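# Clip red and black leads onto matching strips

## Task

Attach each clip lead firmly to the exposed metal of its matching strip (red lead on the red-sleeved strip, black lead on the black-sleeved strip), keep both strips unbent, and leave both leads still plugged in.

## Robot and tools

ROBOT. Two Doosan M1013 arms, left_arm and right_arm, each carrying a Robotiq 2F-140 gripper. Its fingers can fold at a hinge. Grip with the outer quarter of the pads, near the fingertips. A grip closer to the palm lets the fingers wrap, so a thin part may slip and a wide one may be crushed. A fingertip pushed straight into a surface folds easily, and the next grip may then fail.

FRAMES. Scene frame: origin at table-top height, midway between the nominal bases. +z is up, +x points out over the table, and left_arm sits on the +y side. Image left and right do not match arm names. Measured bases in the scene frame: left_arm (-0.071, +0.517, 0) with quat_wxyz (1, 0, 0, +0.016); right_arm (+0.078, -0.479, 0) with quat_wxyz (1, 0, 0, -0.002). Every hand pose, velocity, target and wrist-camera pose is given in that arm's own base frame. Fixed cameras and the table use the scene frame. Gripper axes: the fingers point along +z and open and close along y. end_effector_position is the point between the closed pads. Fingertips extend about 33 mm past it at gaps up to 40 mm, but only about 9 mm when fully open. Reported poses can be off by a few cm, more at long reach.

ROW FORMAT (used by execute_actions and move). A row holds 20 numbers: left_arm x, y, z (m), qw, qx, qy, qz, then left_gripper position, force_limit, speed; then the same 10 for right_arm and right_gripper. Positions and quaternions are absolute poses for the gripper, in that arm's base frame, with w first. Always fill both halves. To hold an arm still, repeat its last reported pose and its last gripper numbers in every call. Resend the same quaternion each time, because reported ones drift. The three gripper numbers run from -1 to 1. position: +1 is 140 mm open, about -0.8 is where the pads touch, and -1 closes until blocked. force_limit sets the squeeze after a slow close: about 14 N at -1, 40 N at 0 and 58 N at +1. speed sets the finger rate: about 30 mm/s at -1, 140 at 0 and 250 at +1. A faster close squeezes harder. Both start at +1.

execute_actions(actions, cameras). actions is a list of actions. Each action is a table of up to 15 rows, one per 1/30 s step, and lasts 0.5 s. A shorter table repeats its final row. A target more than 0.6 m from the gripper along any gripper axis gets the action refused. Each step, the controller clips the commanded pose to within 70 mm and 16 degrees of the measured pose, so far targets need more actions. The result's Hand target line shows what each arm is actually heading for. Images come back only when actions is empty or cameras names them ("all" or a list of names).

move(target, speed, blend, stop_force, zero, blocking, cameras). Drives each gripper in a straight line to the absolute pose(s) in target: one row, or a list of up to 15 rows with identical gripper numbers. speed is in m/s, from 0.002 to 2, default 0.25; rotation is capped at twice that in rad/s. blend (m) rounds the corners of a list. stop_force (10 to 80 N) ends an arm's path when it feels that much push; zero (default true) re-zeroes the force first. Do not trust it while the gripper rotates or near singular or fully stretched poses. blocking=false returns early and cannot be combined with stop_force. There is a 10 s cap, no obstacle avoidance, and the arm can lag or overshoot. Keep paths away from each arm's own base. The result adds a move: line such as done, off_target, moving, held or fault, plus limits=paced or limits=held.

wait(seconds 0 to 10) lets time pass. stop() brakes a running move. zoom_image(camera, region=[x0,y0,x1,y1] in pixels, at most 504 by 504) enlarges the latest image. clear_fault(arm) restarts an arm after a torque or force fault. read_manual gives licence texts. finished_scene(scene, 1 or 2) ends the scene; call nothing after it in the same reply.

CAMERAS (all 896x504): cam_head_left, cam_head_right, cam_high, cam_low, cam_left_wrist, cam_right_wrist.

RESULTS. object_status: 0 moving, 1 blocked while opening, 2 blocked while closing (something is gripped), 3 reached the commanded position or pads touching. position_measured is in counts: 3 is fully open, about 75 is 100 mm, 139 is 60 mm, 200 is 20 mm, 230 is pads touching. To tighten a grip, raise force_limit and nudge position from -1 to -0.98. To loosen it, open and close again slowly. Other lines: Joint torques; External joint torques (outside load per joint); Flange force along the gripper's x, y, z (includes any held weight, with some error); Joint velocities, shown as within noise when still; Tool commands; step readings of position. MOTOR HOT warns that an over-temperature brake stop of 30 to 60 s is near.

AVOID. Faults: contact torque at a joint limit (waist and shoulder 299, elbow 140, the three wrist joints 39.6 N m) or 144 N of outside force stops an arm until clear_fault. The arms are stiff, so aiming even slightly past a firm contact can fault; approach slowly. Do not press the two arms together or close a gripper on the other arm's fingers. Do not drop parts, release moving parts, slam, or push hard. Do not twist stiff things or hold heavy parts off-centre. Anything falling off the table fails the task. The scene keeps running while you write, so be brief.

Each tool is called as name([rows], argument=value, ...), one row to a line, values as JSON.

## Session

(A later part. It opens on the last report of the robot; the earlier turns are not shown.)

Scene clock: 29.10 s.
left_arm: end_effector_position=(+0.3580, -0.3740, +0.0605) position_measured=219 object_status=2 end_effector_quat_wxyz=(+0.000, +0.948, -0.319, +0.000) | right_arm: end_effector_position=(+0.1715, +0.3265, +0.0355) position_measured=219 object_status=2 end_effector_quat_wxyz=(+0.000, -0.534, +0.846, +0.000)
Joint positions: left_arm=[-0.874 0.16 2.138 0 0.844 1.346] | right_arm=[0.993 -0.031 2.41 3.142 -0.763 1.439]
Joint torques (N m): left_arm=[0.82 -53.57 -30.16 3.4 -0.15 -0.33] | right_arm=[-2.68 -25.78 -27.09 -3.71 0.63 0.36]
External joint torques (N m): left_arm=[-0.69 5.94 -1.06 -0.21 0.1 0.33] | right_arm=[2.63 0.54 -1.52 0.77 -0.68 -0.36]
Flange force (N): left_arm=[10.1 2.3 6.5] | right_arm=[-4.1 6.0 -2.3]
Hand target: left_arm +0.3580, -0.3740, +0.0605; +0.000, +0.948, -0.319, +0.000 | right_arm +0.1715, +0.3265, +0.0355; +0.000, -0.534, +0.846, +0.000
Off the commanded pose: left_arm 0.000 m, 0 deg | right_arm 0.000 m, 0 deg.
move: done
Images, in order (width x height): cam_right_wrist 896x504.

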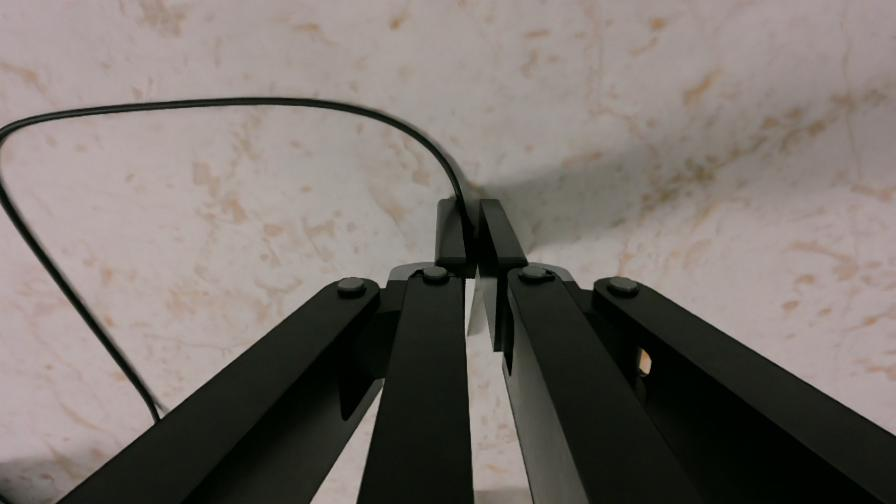

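move(target=[0.358, -0.374, 0.17, 0, 0.9478, -0.3190, 0, -1, -1, -1, 0.1715, 0.3265, 0.145, 0, 0.5336, -0.8457, 0, -0.98, -0.1, -1], speed=0.12, cameras=["cam_left_wrist", "cam_right_wrist", "cam_head_left", "cam_head_right", "cam_high", "cam_low"])

Scene clock: 30.73 s.
left_arm: end_effector_position=(+0.3580, -0.3740, +0.1700) position_measured=219 object_status=2 end_effector_quat_wxyz=(+0.000, +0.948, -0.319, +0.000) | right_arm: end_effector_position=(+0.1715, +0.3265, +0.1450) position_measured=219 object_status=2 end_effector_quat_wxyz=(+0.000, -0.534, +0.846, +0.000)
Joint positions: left_arm=[-0.874 0.043 2.03 0 1.068 1.346] | right_arm=[0.993 -0.185 2.29 3.142 -1.037 1.439]
Joint torques (N m): left_arm=[0.98 -47.69 -35.99 3.88 0.07 -0.42] | right_arm=[-1.57 -18.43 -35.29 -3.85 0.36 0.33]
External joint torques (N m): left_arm=[-0.8 6.58 -0.61 -0.13 -0.12 0.42] | right_arm=[1.51 1.91 -0.3 0.19 -0.4 -0.33]
Flange force (N): left_arm=[11.1 2.5 5.3] | right_arm=[-4.2 3.0 0.8]
Hand target: left_arm +0.3580, -0.3740, +0.1700; +0.000, +0.948, -0.319, +0.000 | right_arm +0.1715, +0.3265, +0.1450; +0.000, -0.534, +0.846, +0.000
Off the commanded pose: left_arm 0.000 m, 0 deg | right_arm 0.000 m, 0 deg.
move: done

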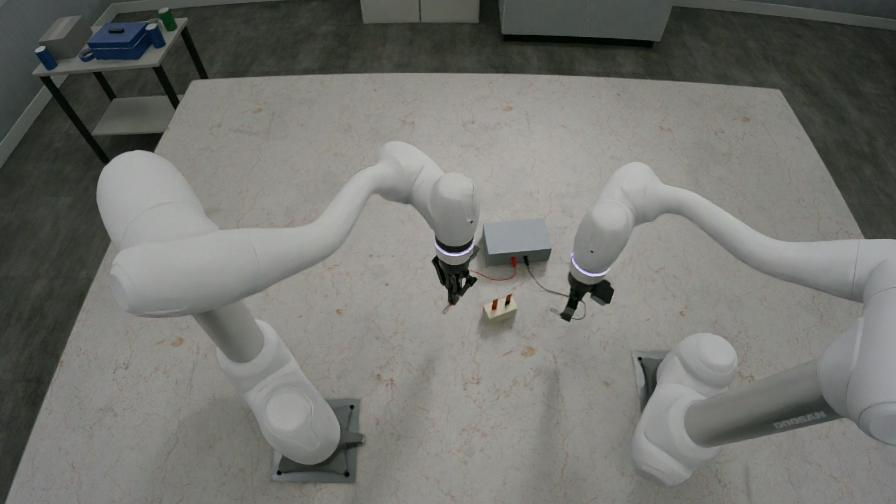

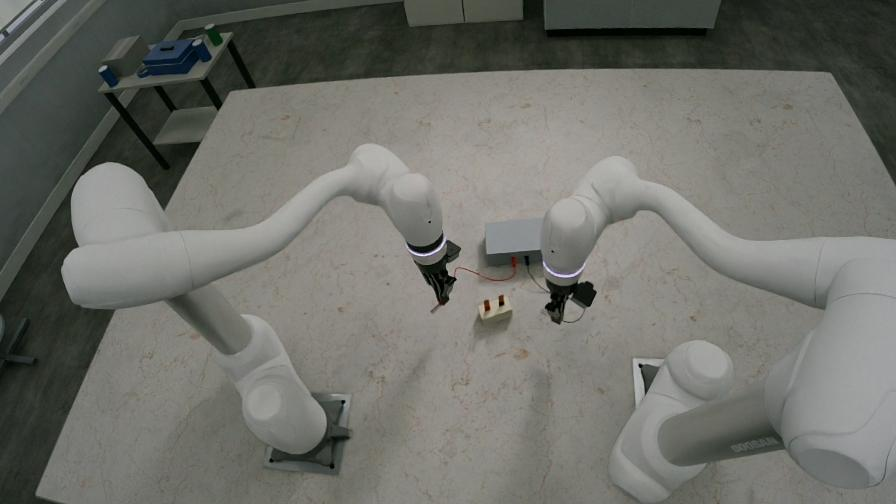

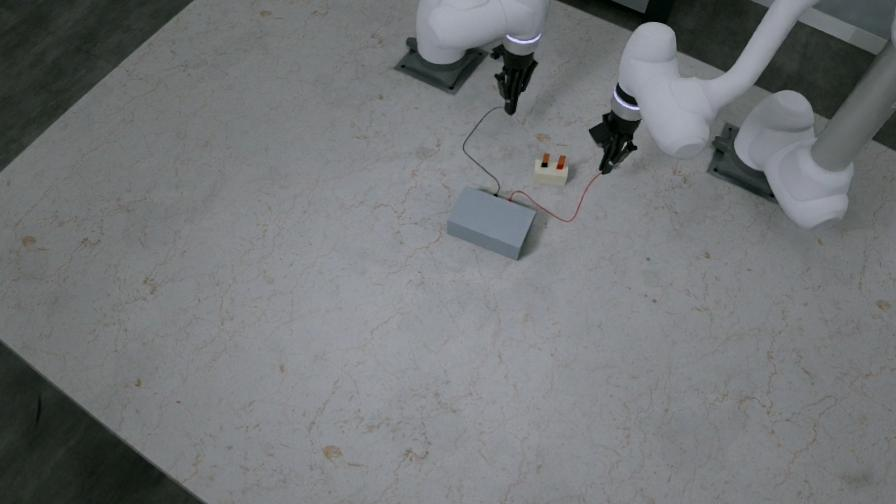

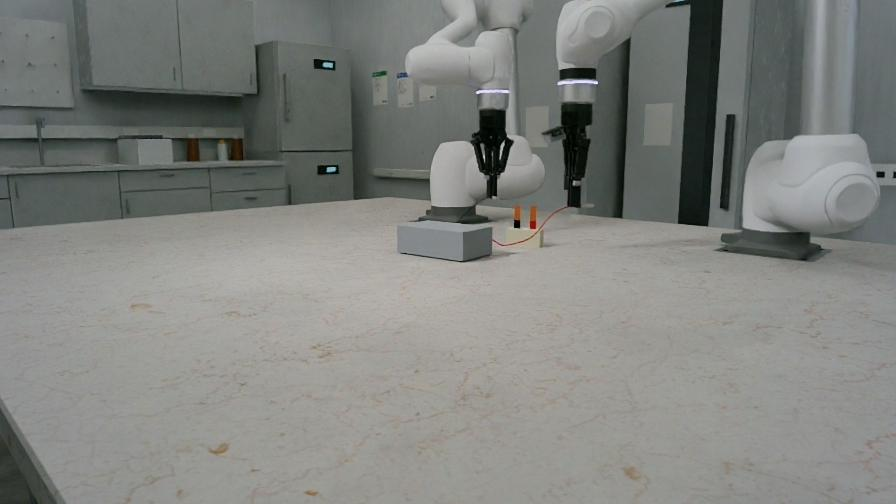

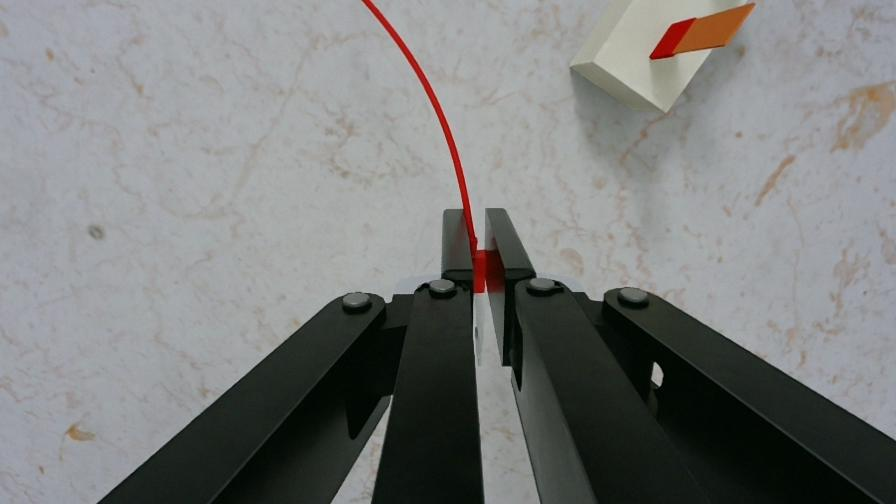

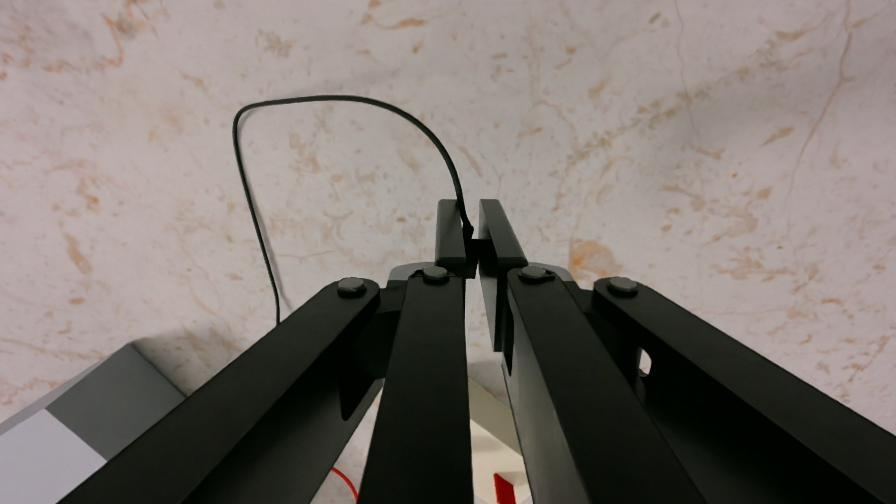

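zoom_image(camera="cam_head_right", region=[400, 240, 620, 350])

zoom_image(camera="cam_head_left", region=[400, 240, 620, 350])

zoom_image(camera="cam_high", region=[470, 80, 670, 220])

zoom_image(camera="cam_low", region=[450, 150, 630, 260])

zoom_image(camera="cam_left_wrist", region=[420, 180, 560, 400])

Scaled by 2.291 from the camera's 896x504 image, which has a finer 1280x720 frame.

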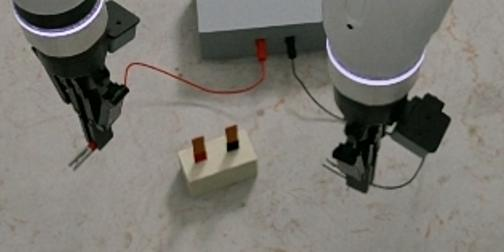

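Scaled by 2.291 from the camera's 896x504 image, which has a finer 1280x720 frame.

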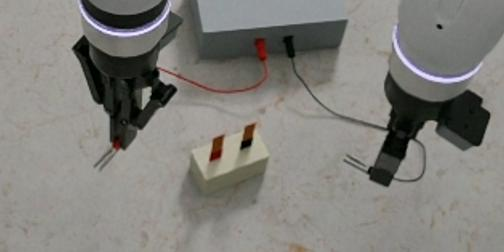

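Scaled by 2.520 from the camera's 896x504 image, which has a finer 1280x720 frame.

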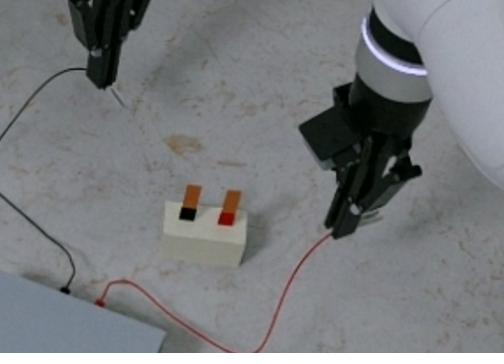

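Scaled by 2.800 from the camera's 896x504 image, which has a finer 1280x720 frame.

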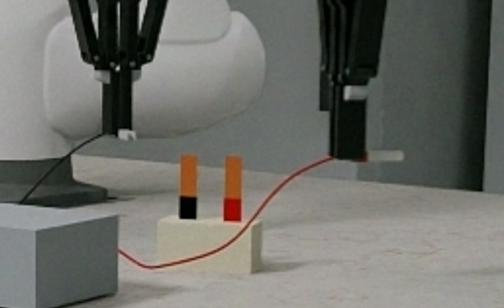

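Scaled by 2.291 from the camera's 896x504 image, which has a finer 1280x720 frame.

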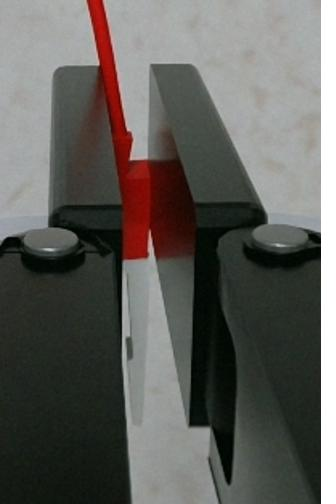

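move(target=[0.309, -0.342, 0.18, 0, 0.5664, 0.8241, 0, -1, -1, -1, 0.2784, 0.4036, 0.135, 0, 0.8339, -0.5519, 0, -0.98, -0.1, -1], speed=0.4, cameras=["cam_left_wrist", "cam_right_wrist", "cam_head_left", "cam_high"])

Scene clock: 39.83 s.
left_arm: end_effector_position=(+0.3090, -0.3420, +0.1800) position_measured=219 object_status=2 end_effector_quat_wxyz=(+0.000, +0.566, +0.824, +0.000) | right_arm: end_effector_position=(+0.2784, +0.4036, +0.1350) position_measured=219 object_status=2 end_effector_quat_wxyz=(+0.000, +0.834, -0.552, +0.000)
Joint positions: left_arm=[-0.911 -0.058 2.11 0 1.089 -1.277] | right_arm=[0.897 0.033 2.114 3.142 -0.994 0.495]
Joint torques (N m): left_arm=[1.22 -36.93 -35.84 4.01 0.09 -0.17] | right_arm=[-1.72 -40.1 -34.39 -3.71 0.41 0.31]
External joint torques (N m): left_arm=[-1.16 6.01 -1.09 -0.22 -0.05 0.17] | right_arm=[1.65 2.34 -0.32 0.11 -0.43 -0.31]
Flange force (N): left_arm=[-11.6 2.2 4.0] | right_arm=[-4.7 -2.3 1.2]
Hand target: left_arm +0.3090, -0.3420, +0.1800; +0.000, +0.566, +0.824, +0.000 | right_arm +0.2784, +0.4036, +0.1350; +0.000, +0.834, -0.552, +0.000
Off the commanded pose: left_arm 0.000 m, 0 deg | right_arm 0.000 m, 0 deg.
move: done
Images, in order (width x height): cam_head_left 896x504, cam_high 896x504, cam_left_wrist 896x504, cam_right_wrist 896x504.

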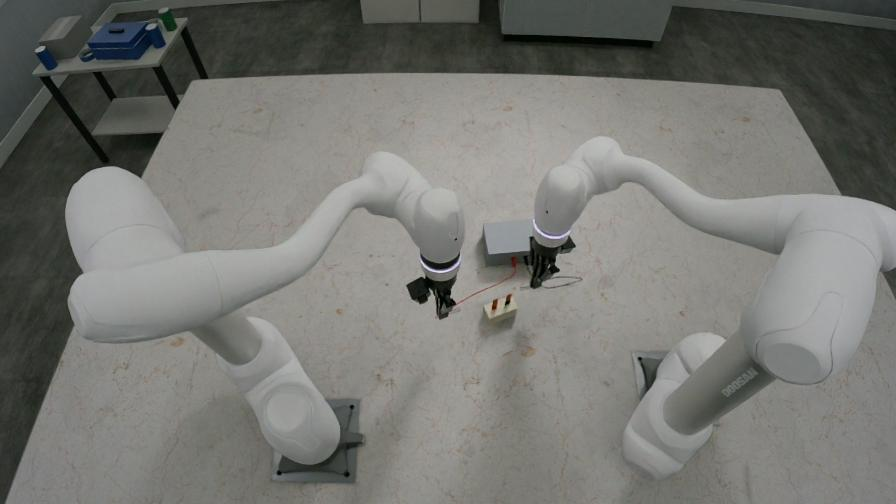

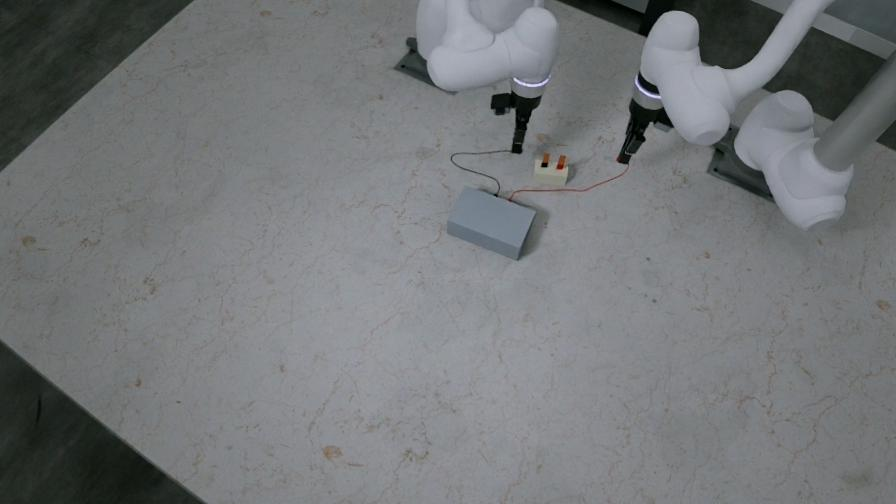

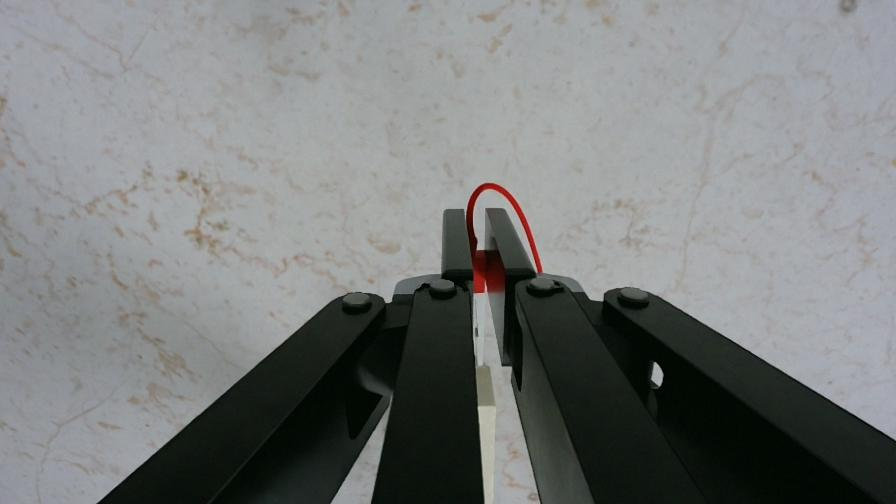

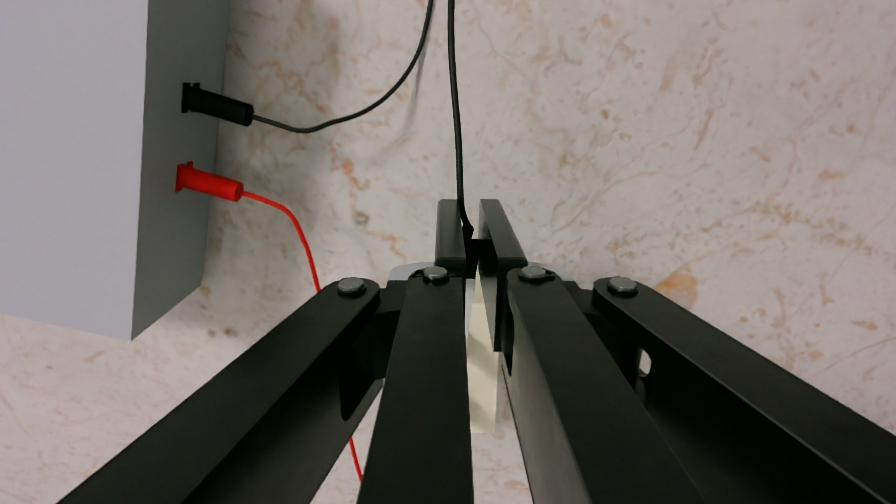

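zoom_image(camera="cam_head_left", region=[420, 230, 600, 340])

zoom_image(camera="cam_high", region=[480, 110, 660, 220])

zoom_image(camera="cam_right_wrist", region=[400, 200, 560, 500])

zoom_image(camera="cam_left_wrist", region=[400, 200, 560, 500])

Scaled by 2.800 from the camera's 896x504 image, which has a finer 1280x720 frame.

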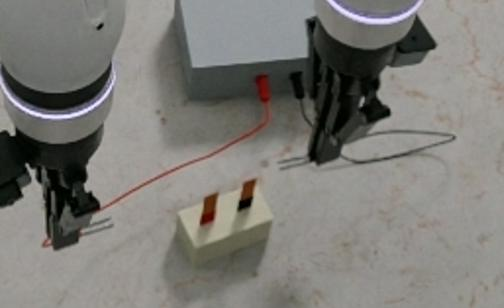

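Scaled by 2.800 from the camera's 896x504 image, which has a finer 1280x720 frame.

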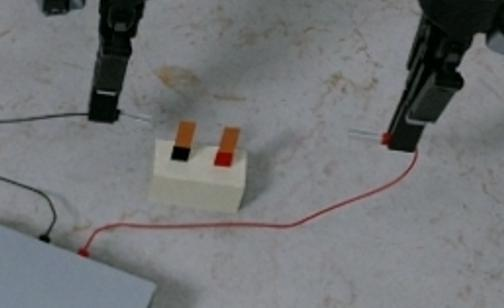

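Scaled by 1.680 from the camera's 896x504 image, which has a finer 1280x720 frame.

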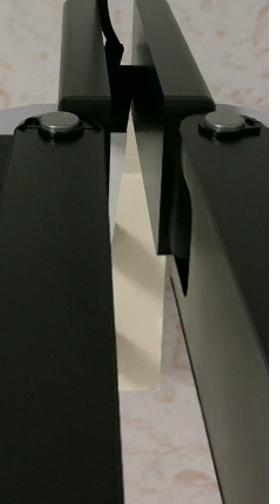

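Scaled by 1.680 from the camera's 896x504 image, which has a finer 1280x720 frame.

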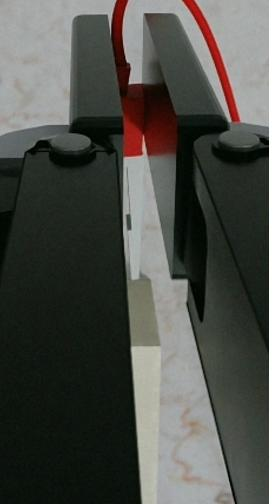

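move(target=[0.315, -0.36, 0.18, 0, 0.9833, 0.1822, 0, -1, -1, -1, 0.2784, 0.4036, 0.115, 0, 0.8339, -0.5519, 0, -0.98, -0.1, -1], speed=0.4, cameras=["cam_left_wrist", "cam_right_wrist", "cam_head_left", "cam_high"])

zoom_image(camera="cam_left_wrist", region=[560, 60, 896, 320])

zoom_image(camera="cam_head_left", region=[420, 230, 600, 340])

zoom_image(camera="cam_high", region=[480, 110, 660, 220])

Scene clock: 44.17 s.
left_arm: end_effector_position=(+0.3150, -0.3600, +0.1800) position_measured=219 object_status=2 end_effector_quat_wxyz=(+0.000, +0.983, +0.182, +0.000) | right_arm: end_effector_position=(+0.2784, +0.4036, +0.1150) position_measured=219 object_status=2 end_effector_quat_wxyz=(+0.000, +0.834, -0.552, +0.000)
Joint positions: left_arm=[-0.924 -0.029 2.083 0 1.088 0.28] | right_arm=[0.897 0.054 2.135 3.142 -0.952 0.495]
Joint torques (N m): left_arm=[1 -40.02 -36.59 3.98 0.02 -0.2] | right_arm=[-1.77 -41.64 -33.4 -3.61 0.46 0.34]
External joint torques (N m): left_arm=[-0.97 6.15 -0.34 -0.16 -0.04 0.2] | right_arm=[1.74 2.65 -0.35 0.11 -0.48 -0.34]
Flange force (N): left_arm=[2.1 10.4 5.0] | right_arm=[-5.1 -2.7 1.6]
Hand target: left_arm +0.3150, -0.3600, +0.1800; +0.000, +0.983, +0.182, +0.000 | right_arm +0.2784, +0.4036, +0.1150; +0.000, +0.834, -0.552, +0.000
Off the commanded pose: left_arm 0.000 m, 0 deg | right_arm 0.000 m, 0 deg.
move: done
Images, in order (width x height): cam_head_left 896x504, cam_high 896x504, cam_left_wrist 896x504, cam_right_wrist 896x504.

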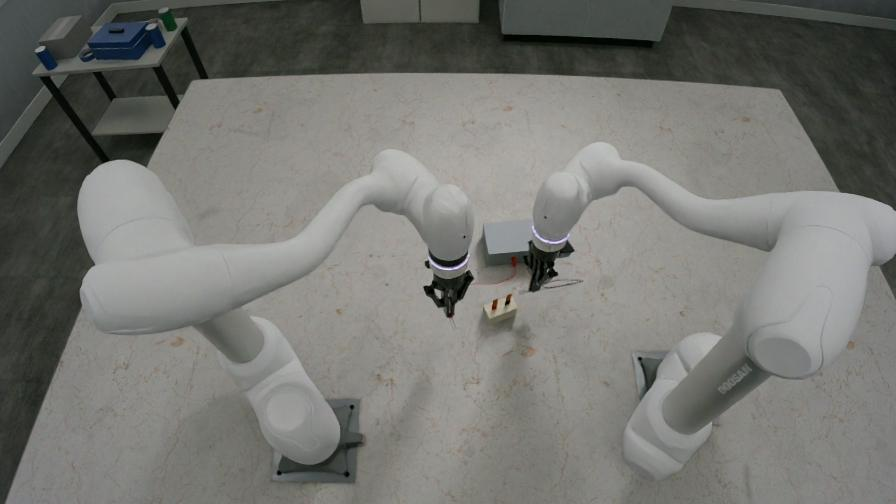

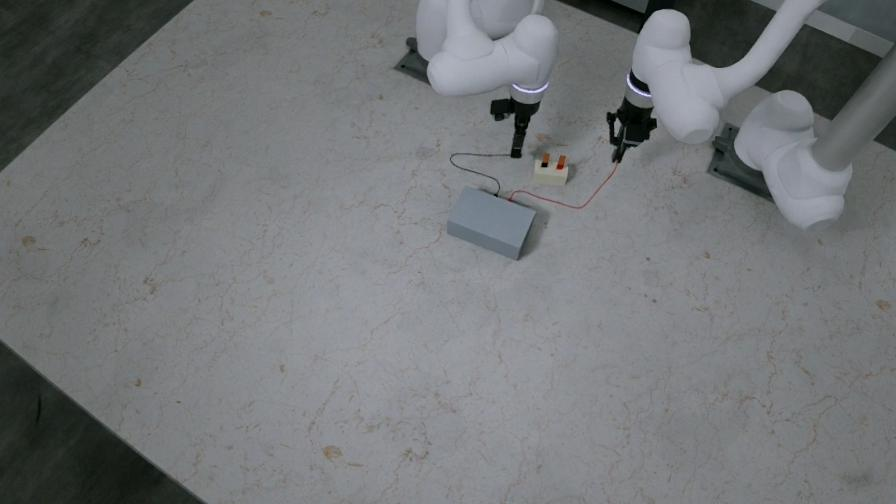

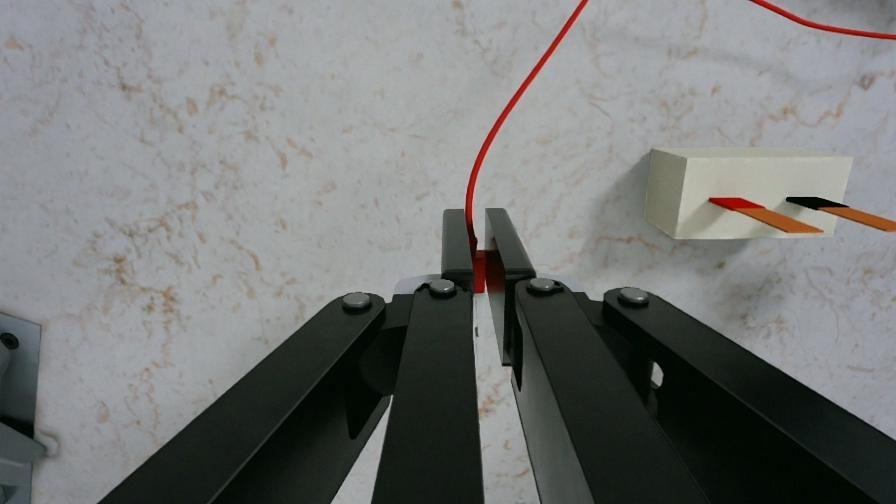

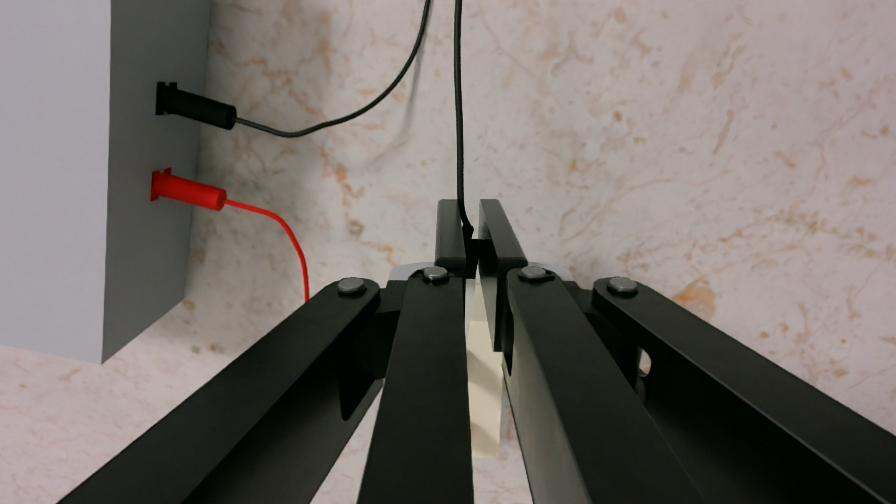

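Scaled by 1.500 from the camera's 896x504 image, which has a finer 1280x720 frame.

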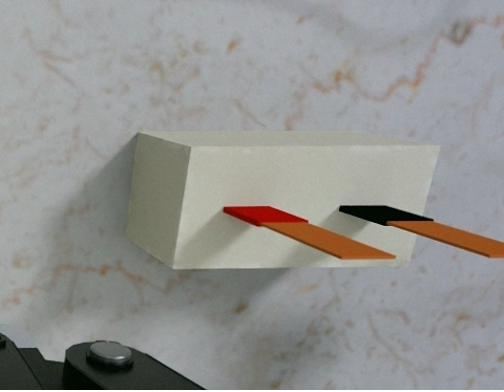

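Scaled by 2.800 from the camera's 896x504 image, which has a finer 1280x720 frame.

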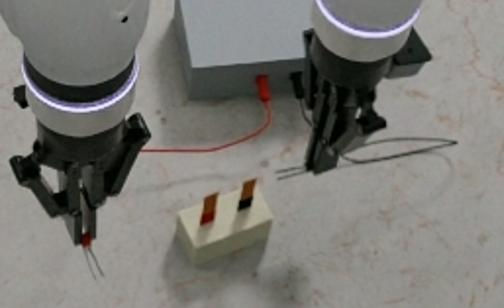

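Scaled by 2.800 from the camera's 896x504 image, which has a finer 1280x720 frame.

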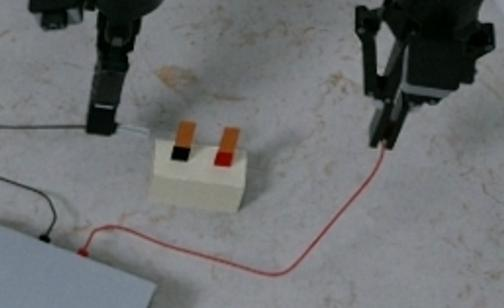

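move(target=[0.340, -0.425, 0.20, 0, 0.9833, 0.1822, 0, -1, -1, -1, 0.2784, 0.4036, 0.115, 0, 0.8339, -0.5519, 0, -0.98, -0.1, -1], speed=0.2, cameras=["cam_left_wrist"])

zoom_image(camera="cam_left_wrist", region=[560, 60, 896, 320])

Scene clock: 46.03 s.
left_arm: end_effector_position=(+0.3399, -0.4250, +0.2000) position_measured=219 object_status=2 end_effector_quat_wxyz=(+0.000, +0.983, +0.182, +0.000) | right_arm: end_effector_position=(+0.2784, +0.4036, +0.1150) position_measured=219 object_status=2 end_effector_quat_wxyz=(+0.000, +0.834, -0.552, +0.000)
Joint positions: left_arm=[-0.959 0.061 1.951 0 1.129 0.245] | right_arm=[0.897 0.054 2.135 3.142 -0.952 0.495]
Joint torques (N m): left_arm=[1.18 -51.12 -37.76 4.1 -0.13 -0.41] | right_arm=[-1.63 -41.48 -33.41 -3.66 0.41 0.34]
External joint torques (N m): left_arm=[-1.02 7.26 0.12 -0.21 0.12 0.41] | right_arm=[1.5 2.52 -0.33 0.16 -0.43 -0.34]
Flange force (N): left_arm=[2.3 11.0 5.3] | right_arm=[-4.5 -2.7 1.5]
Hand target: left_arm +0.3400, -0.4250, +0.2000; +0.000, +0.983, +0.182, +0.000 | right_arm +0.2784, +0.4036, +0.1150; +0.000, +0.834, -0.552, +0.000
Off the commanded pose: left_arm 0.000 m, 0 deg | right_arm 0.000 m, 0 deg.
move: done
Images, in order (width x height): cam_left_wrist 896x504.

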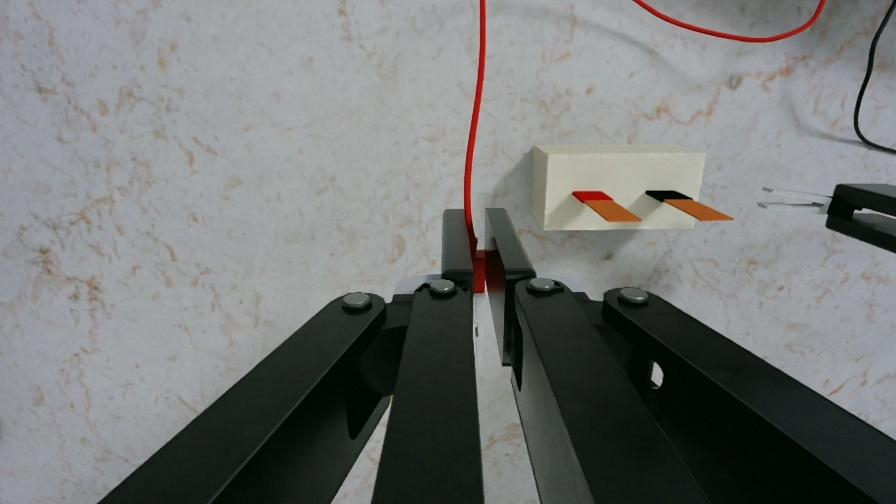

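Scaled by 1.500 from the camera's 896x504 image, which has a finer 1280x720 frame.

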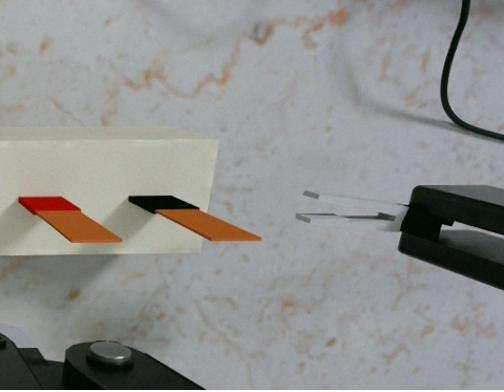

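move(target=[0.340, -0.425, 0.20, 0, 0.9833, 0.1822, 0, -1, -1, -1, 0.2773, 0.4031, 0.115, 0, 0.8572, -0.5150, 0, -0.98, -0.1, -1], speed=0.2, cameras=["cam_left_wrist", "cam_head_left"])

zoom_image(camera="cam_left_wrist", region=[560, 60, 896, 320])

zoom_image(camera="cam_left_wrist", region=[640, 160, 840, 260])

zoom_image(camera="cam_head_left", region=[440, 260, 580, 340])

Scene clock: 48.07 s.
left_arm: end_effector_position=(+0.3400, -0.4250, +0.2000) position_measured=219 object_status=2 end_effector_quat_wxyz=(+0.000, +0.983, +0.182, +0.000) | right_arm: end_effector_position=(+0.2773, +0.4031, +0.1150) position_measured=219 object_status=2 end_effector_quat_wxyz=(+0.000, +0.857, -0.515, +0.000)
Joint positions: left_arm=[-0.959 0.061 1.951 0 1.129 0.245] | right_arm=[0.898 0.053 2.137 3.141 -0.952 0.409]
Joint torques (N m): left_arm=[0.92 -50.3 -36.88 4.08 -0.03 -0.37] | right_arm=[-2.02 -41.28 -33.38 -3.84 0.42 0.68]
External joint torques (N m): left_arm=[-0.78 6.13 -0.87 -0.18 0.01 0.37] | right_arm=[2.01 2.55 -0.34 0.35 -0.43 -0.68]
Flange force (N): left_arm=[2.6 10.8 3.5] | right_arm=[-4.6 -3.0 1.6]
Hand target: left_arm +0.3400, -0.4250, +0.2000; +0.000, +0.983, +0.182, +0.000 | right_arm +0.2773, +0.4031, +0.1150; +0.000, +0.857, -0.515, +0.000
Off the commanded pose: left_arm 0.000 m, 0 deg | right_arm 0.000 m, 0 deg.
move: done
Images, in order (width x height): cam_head_left 896x504, cam_left_wrist 896x504.

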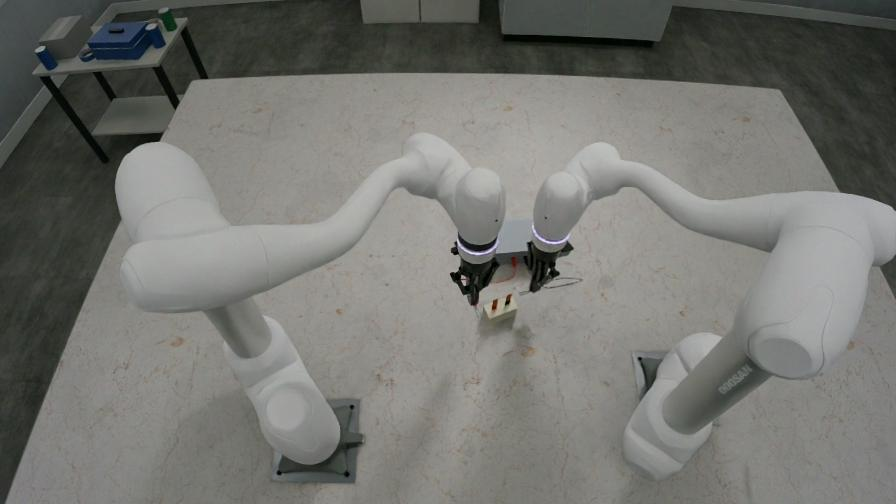

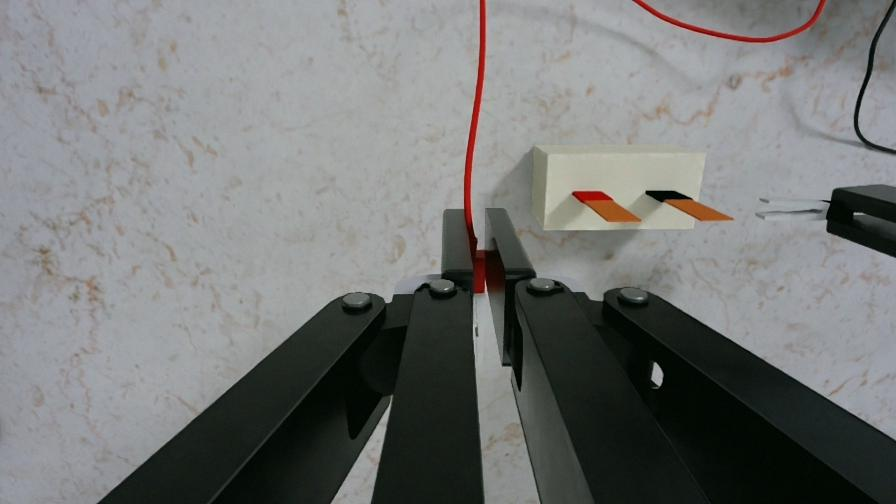

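Scaled by 1.500 from the camera's 896x504 image, which has a finer 1280x720 frame.

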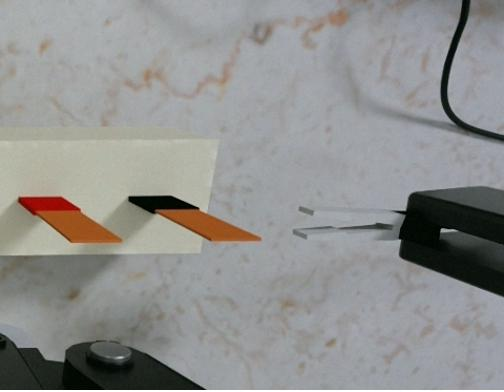

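Scaled by 2.520 from the camera's 896x504 image, which has a finer 1280x720 frame.

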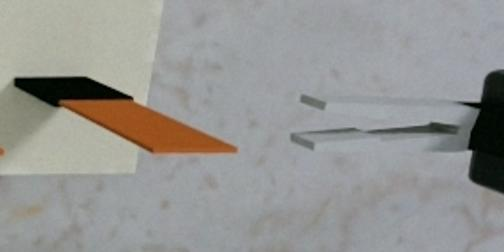

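Scaled by 3.600 from the camera's 896x504 image, which has a finer 1280x720 frame.

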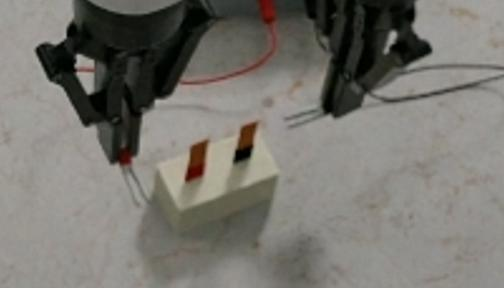

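move(target=[0.340, -0.425, 0.20, 0, 0.9833, 0.1822, 0, -1, -1, -1, 0.2723, 0.4206, 0.115, 0, 0.8660, -0.5, 0, -0.98, -0.1, -1], speed=0.1, cameras=["cam_left_wrist"])

zoom_image(camera="cam_left_wrist", region=[640, 160, 840, 260])

Scene clock: 50.03 s.
left_arm: end_effector_position=(+0.3400, -0.4250, +0.2000) position_measured=219 object_status=2 end_effector_quat_wxyz=(+0.000, +0.983, +0.182, +0.000) | right_arm: end_effector_position=(+0.2723, +0.4206, +0.1150) position_measured=219 object_status=2 end_effector_quat_wxyz=(+0.000, +0.866, -0.500, +0.000)
Joint positions: left_arm=[-0.959 0.061 1.951 0 1.129 0.245] | right_arm=[0.927 0.071 2.117 3.142 -0.954 0.404]
Joint torques (N m): left_arm=[0.68 -50.62 -36.9 4.21 -0.07 -0.37] | right_arm=[-0.48 -43.5 -33.45 -3.66 0.44 0.34]
External joint torques (N m): left_arm=[-0.49 6.52 -0.85 -0.3 0.06 0.37] | right_arm=[0.36 2.76 -0.3 0.17 -0.46 -0.34]
Flange force (N): left_arm=[3.3 11.2 3.7] | right_arm=[-2.2 -4.3 1.8]
Hand target: left_arm +0.3400, -0.4250, +0.2000; +0.000, +0.983, +0.182, +0.000 | right_arm +0.2723, +0.4206, +0.1150; +0.000, +0.866, -0.500, +0.000
Off the commanded pose: left_arm 0.000 m, 0 deg | right_arm 0.000 m, 0 deg.
move: done
Images, in order (width x height): cam_left_wrist 896x504.

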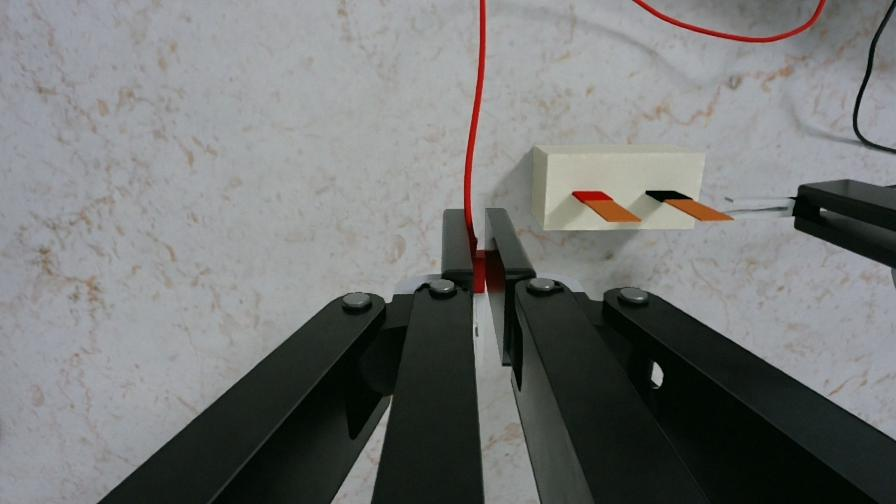

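Scaled by 2.520 from the camera's 896x504 image, which has a finer 1280x720 frame.

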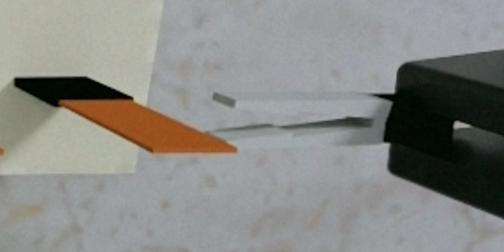

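move(target=[0.340, -0.425, 0.20, 0, 0.9833, 0.1822, 0, -1, -1, -1, 0.2606, 0.4455, 0.115, 0, 0.8660, -0.5, 0, -0.98, -0.1, -1], speed=0.05, cameras=["cam_left_wrist"])

zoom_image(camera="cam_left_wrist", region=[640, 160, 840, 260])

Scene clock: 51.40 s.
left_arm: end_effector_position=(+0.3400, -0.4250, +0.2000) position_measured=219 object_status=2 end_effector_quat_wxyz=(+0.000, +0.983, +0.182, +0.000) | right_arm: end_effector_position=(+0.2606, +0.4455, +0.1150) position_measured=219 object_status=2 end_effector_quat_wxyz=(+0.000, +0.866, -0.500, +0.000)
Joint positions: left_arm=[-0.959 0.061 1.951 0 1.129 0.245] | right_arm=[0.975 0.094 2.091 3.142 -0.956 0.451]
Joint torques (N m): left_arm=[1.29 -50.45 -37.04 4.12 -0.06 -0.34] | right_arm=[-1.82 -46.32 -33.72 -3.69 0.48 0.27]
External joint torques (N m): left_arm=[-1.14 6.29 -0.71 -0.22 0.05 0.34] | right_arm=[1.67 3.17 -0.1 0.17 -0.5 -0.27]
Flange force (N): left_arm=[1.9 10.9 3.7] | right_arm=[-5.0 -3.2 2.3]
Hand target: left_arm +0.3400, -0.4250, +0.2000; +0.000, +0.983, +0.182, +0.000 | right_arm +0.2606, +0.4455, +0.1150; +0.000, +0.866, -0.500, +0.000
Off the commanded pose: left_arm 0.000 m, 0 deg | right_arm 0.000 m, 0 deg.
move: done
Images, in order (width x height): cam_left_wrist 896x504.

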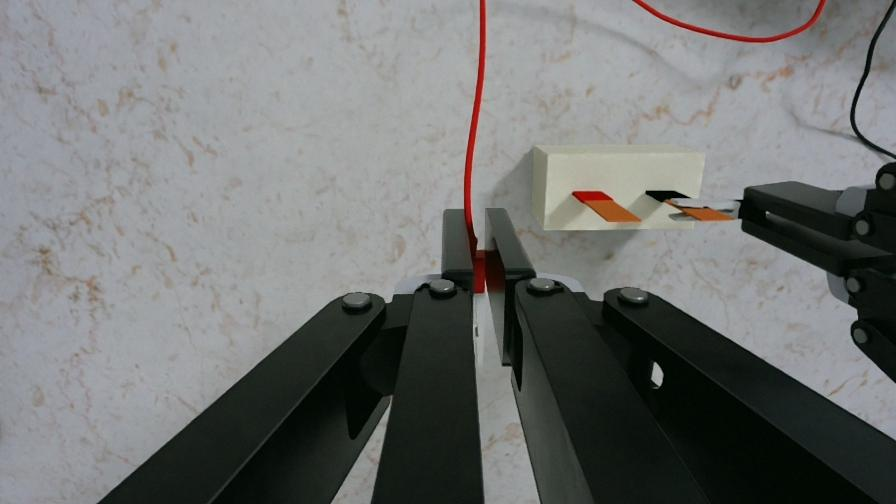

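Scaled by 2.520 from the camera's 896x504 image, which has a finer 1280x720 frame.

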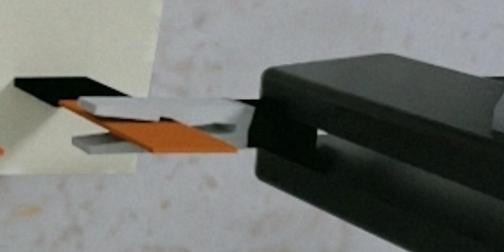

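move(target=[0.340, -0.425, 0.20, 0, 0.9833, 0.1822, 0, -1, -1, -1, 0.2606, 0.4455, 0.115, 0, 0.8660, -0.5, 0, -0.45, -0.1, -1], speed=0.05, cameras=["cam_left_wrist"])

zoom_image(camera="cam_left_wrist", region=[640, 160, 840, 260])

Scene clock: 52.80 s.
left_arm: end_effector_position=(+0.3400, -0.4250, +0.2000) position_measured=219 object_status=2 end_effector_quat_wxyz=(+0.000, +0.983, +0.182, +0.000) | right_arm: end_effector_position=(+0.2606, +0.4455, +0.1150) position_measured=186 object_status=0 end_effector_quat_wxyz=(+0.000, +0.866, -0.500, +0.000)
Joint positions: left_arm=[-0.959 0.061 1.951 0 1.129 0.245] | right_arm=[0.975 0.094 2.091 3.142 -0.956 0.451]
Joint torques (N m): left_arm=[0.35 -50.7 -37.25 4.11 -0.05 -0.41] | right_arm=[-1.91 -45.64 -33.5 -3.67 0.41 0.32]
External joint torques (N m): left_arm=[-0.14 6.23 -0.57 -0.2 0.04 0.41] | right_arm=[1.85 2.49 -0.36 0.16 -0.43 -0.32]
Flange force (N): left_arm=[3.8 10.1 3.9] | right_arm=[-4.9 -2.6 1.4]
Hand target: left_arm +0.3400, -0.4250, +0.2000; +0.000, +0.983, +0.182, +0.000 | right_arm +0.2606, +0.4455, +0.1150; +0.000, +0.866, -0.500, +0.000
Off the commanded pose: left_arm 0.000 m, 0 deg | right_arm 0.000 m, 0 deg.
move: done
Images, in order (width x height): cam_left_wrist 896x504.

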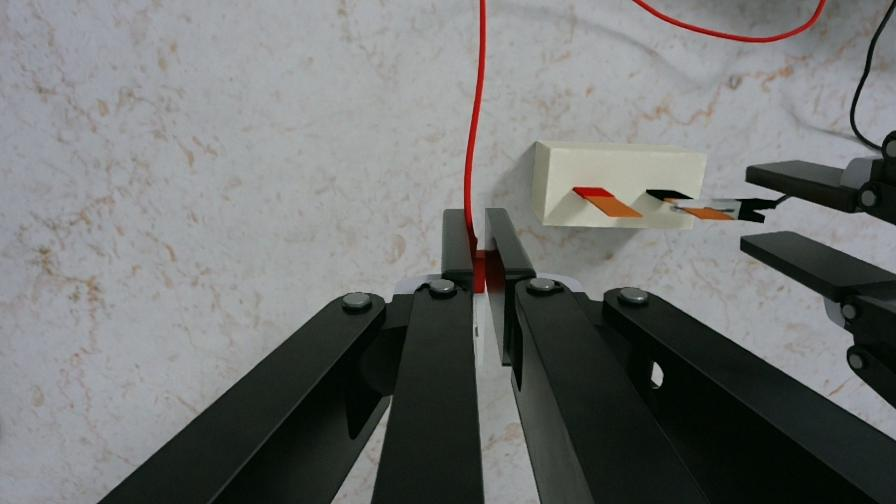

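Scaled by 2.520 from the camera's 896x504 image, which has a finer 1280x720 frame.

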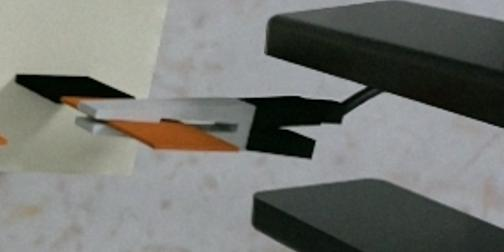

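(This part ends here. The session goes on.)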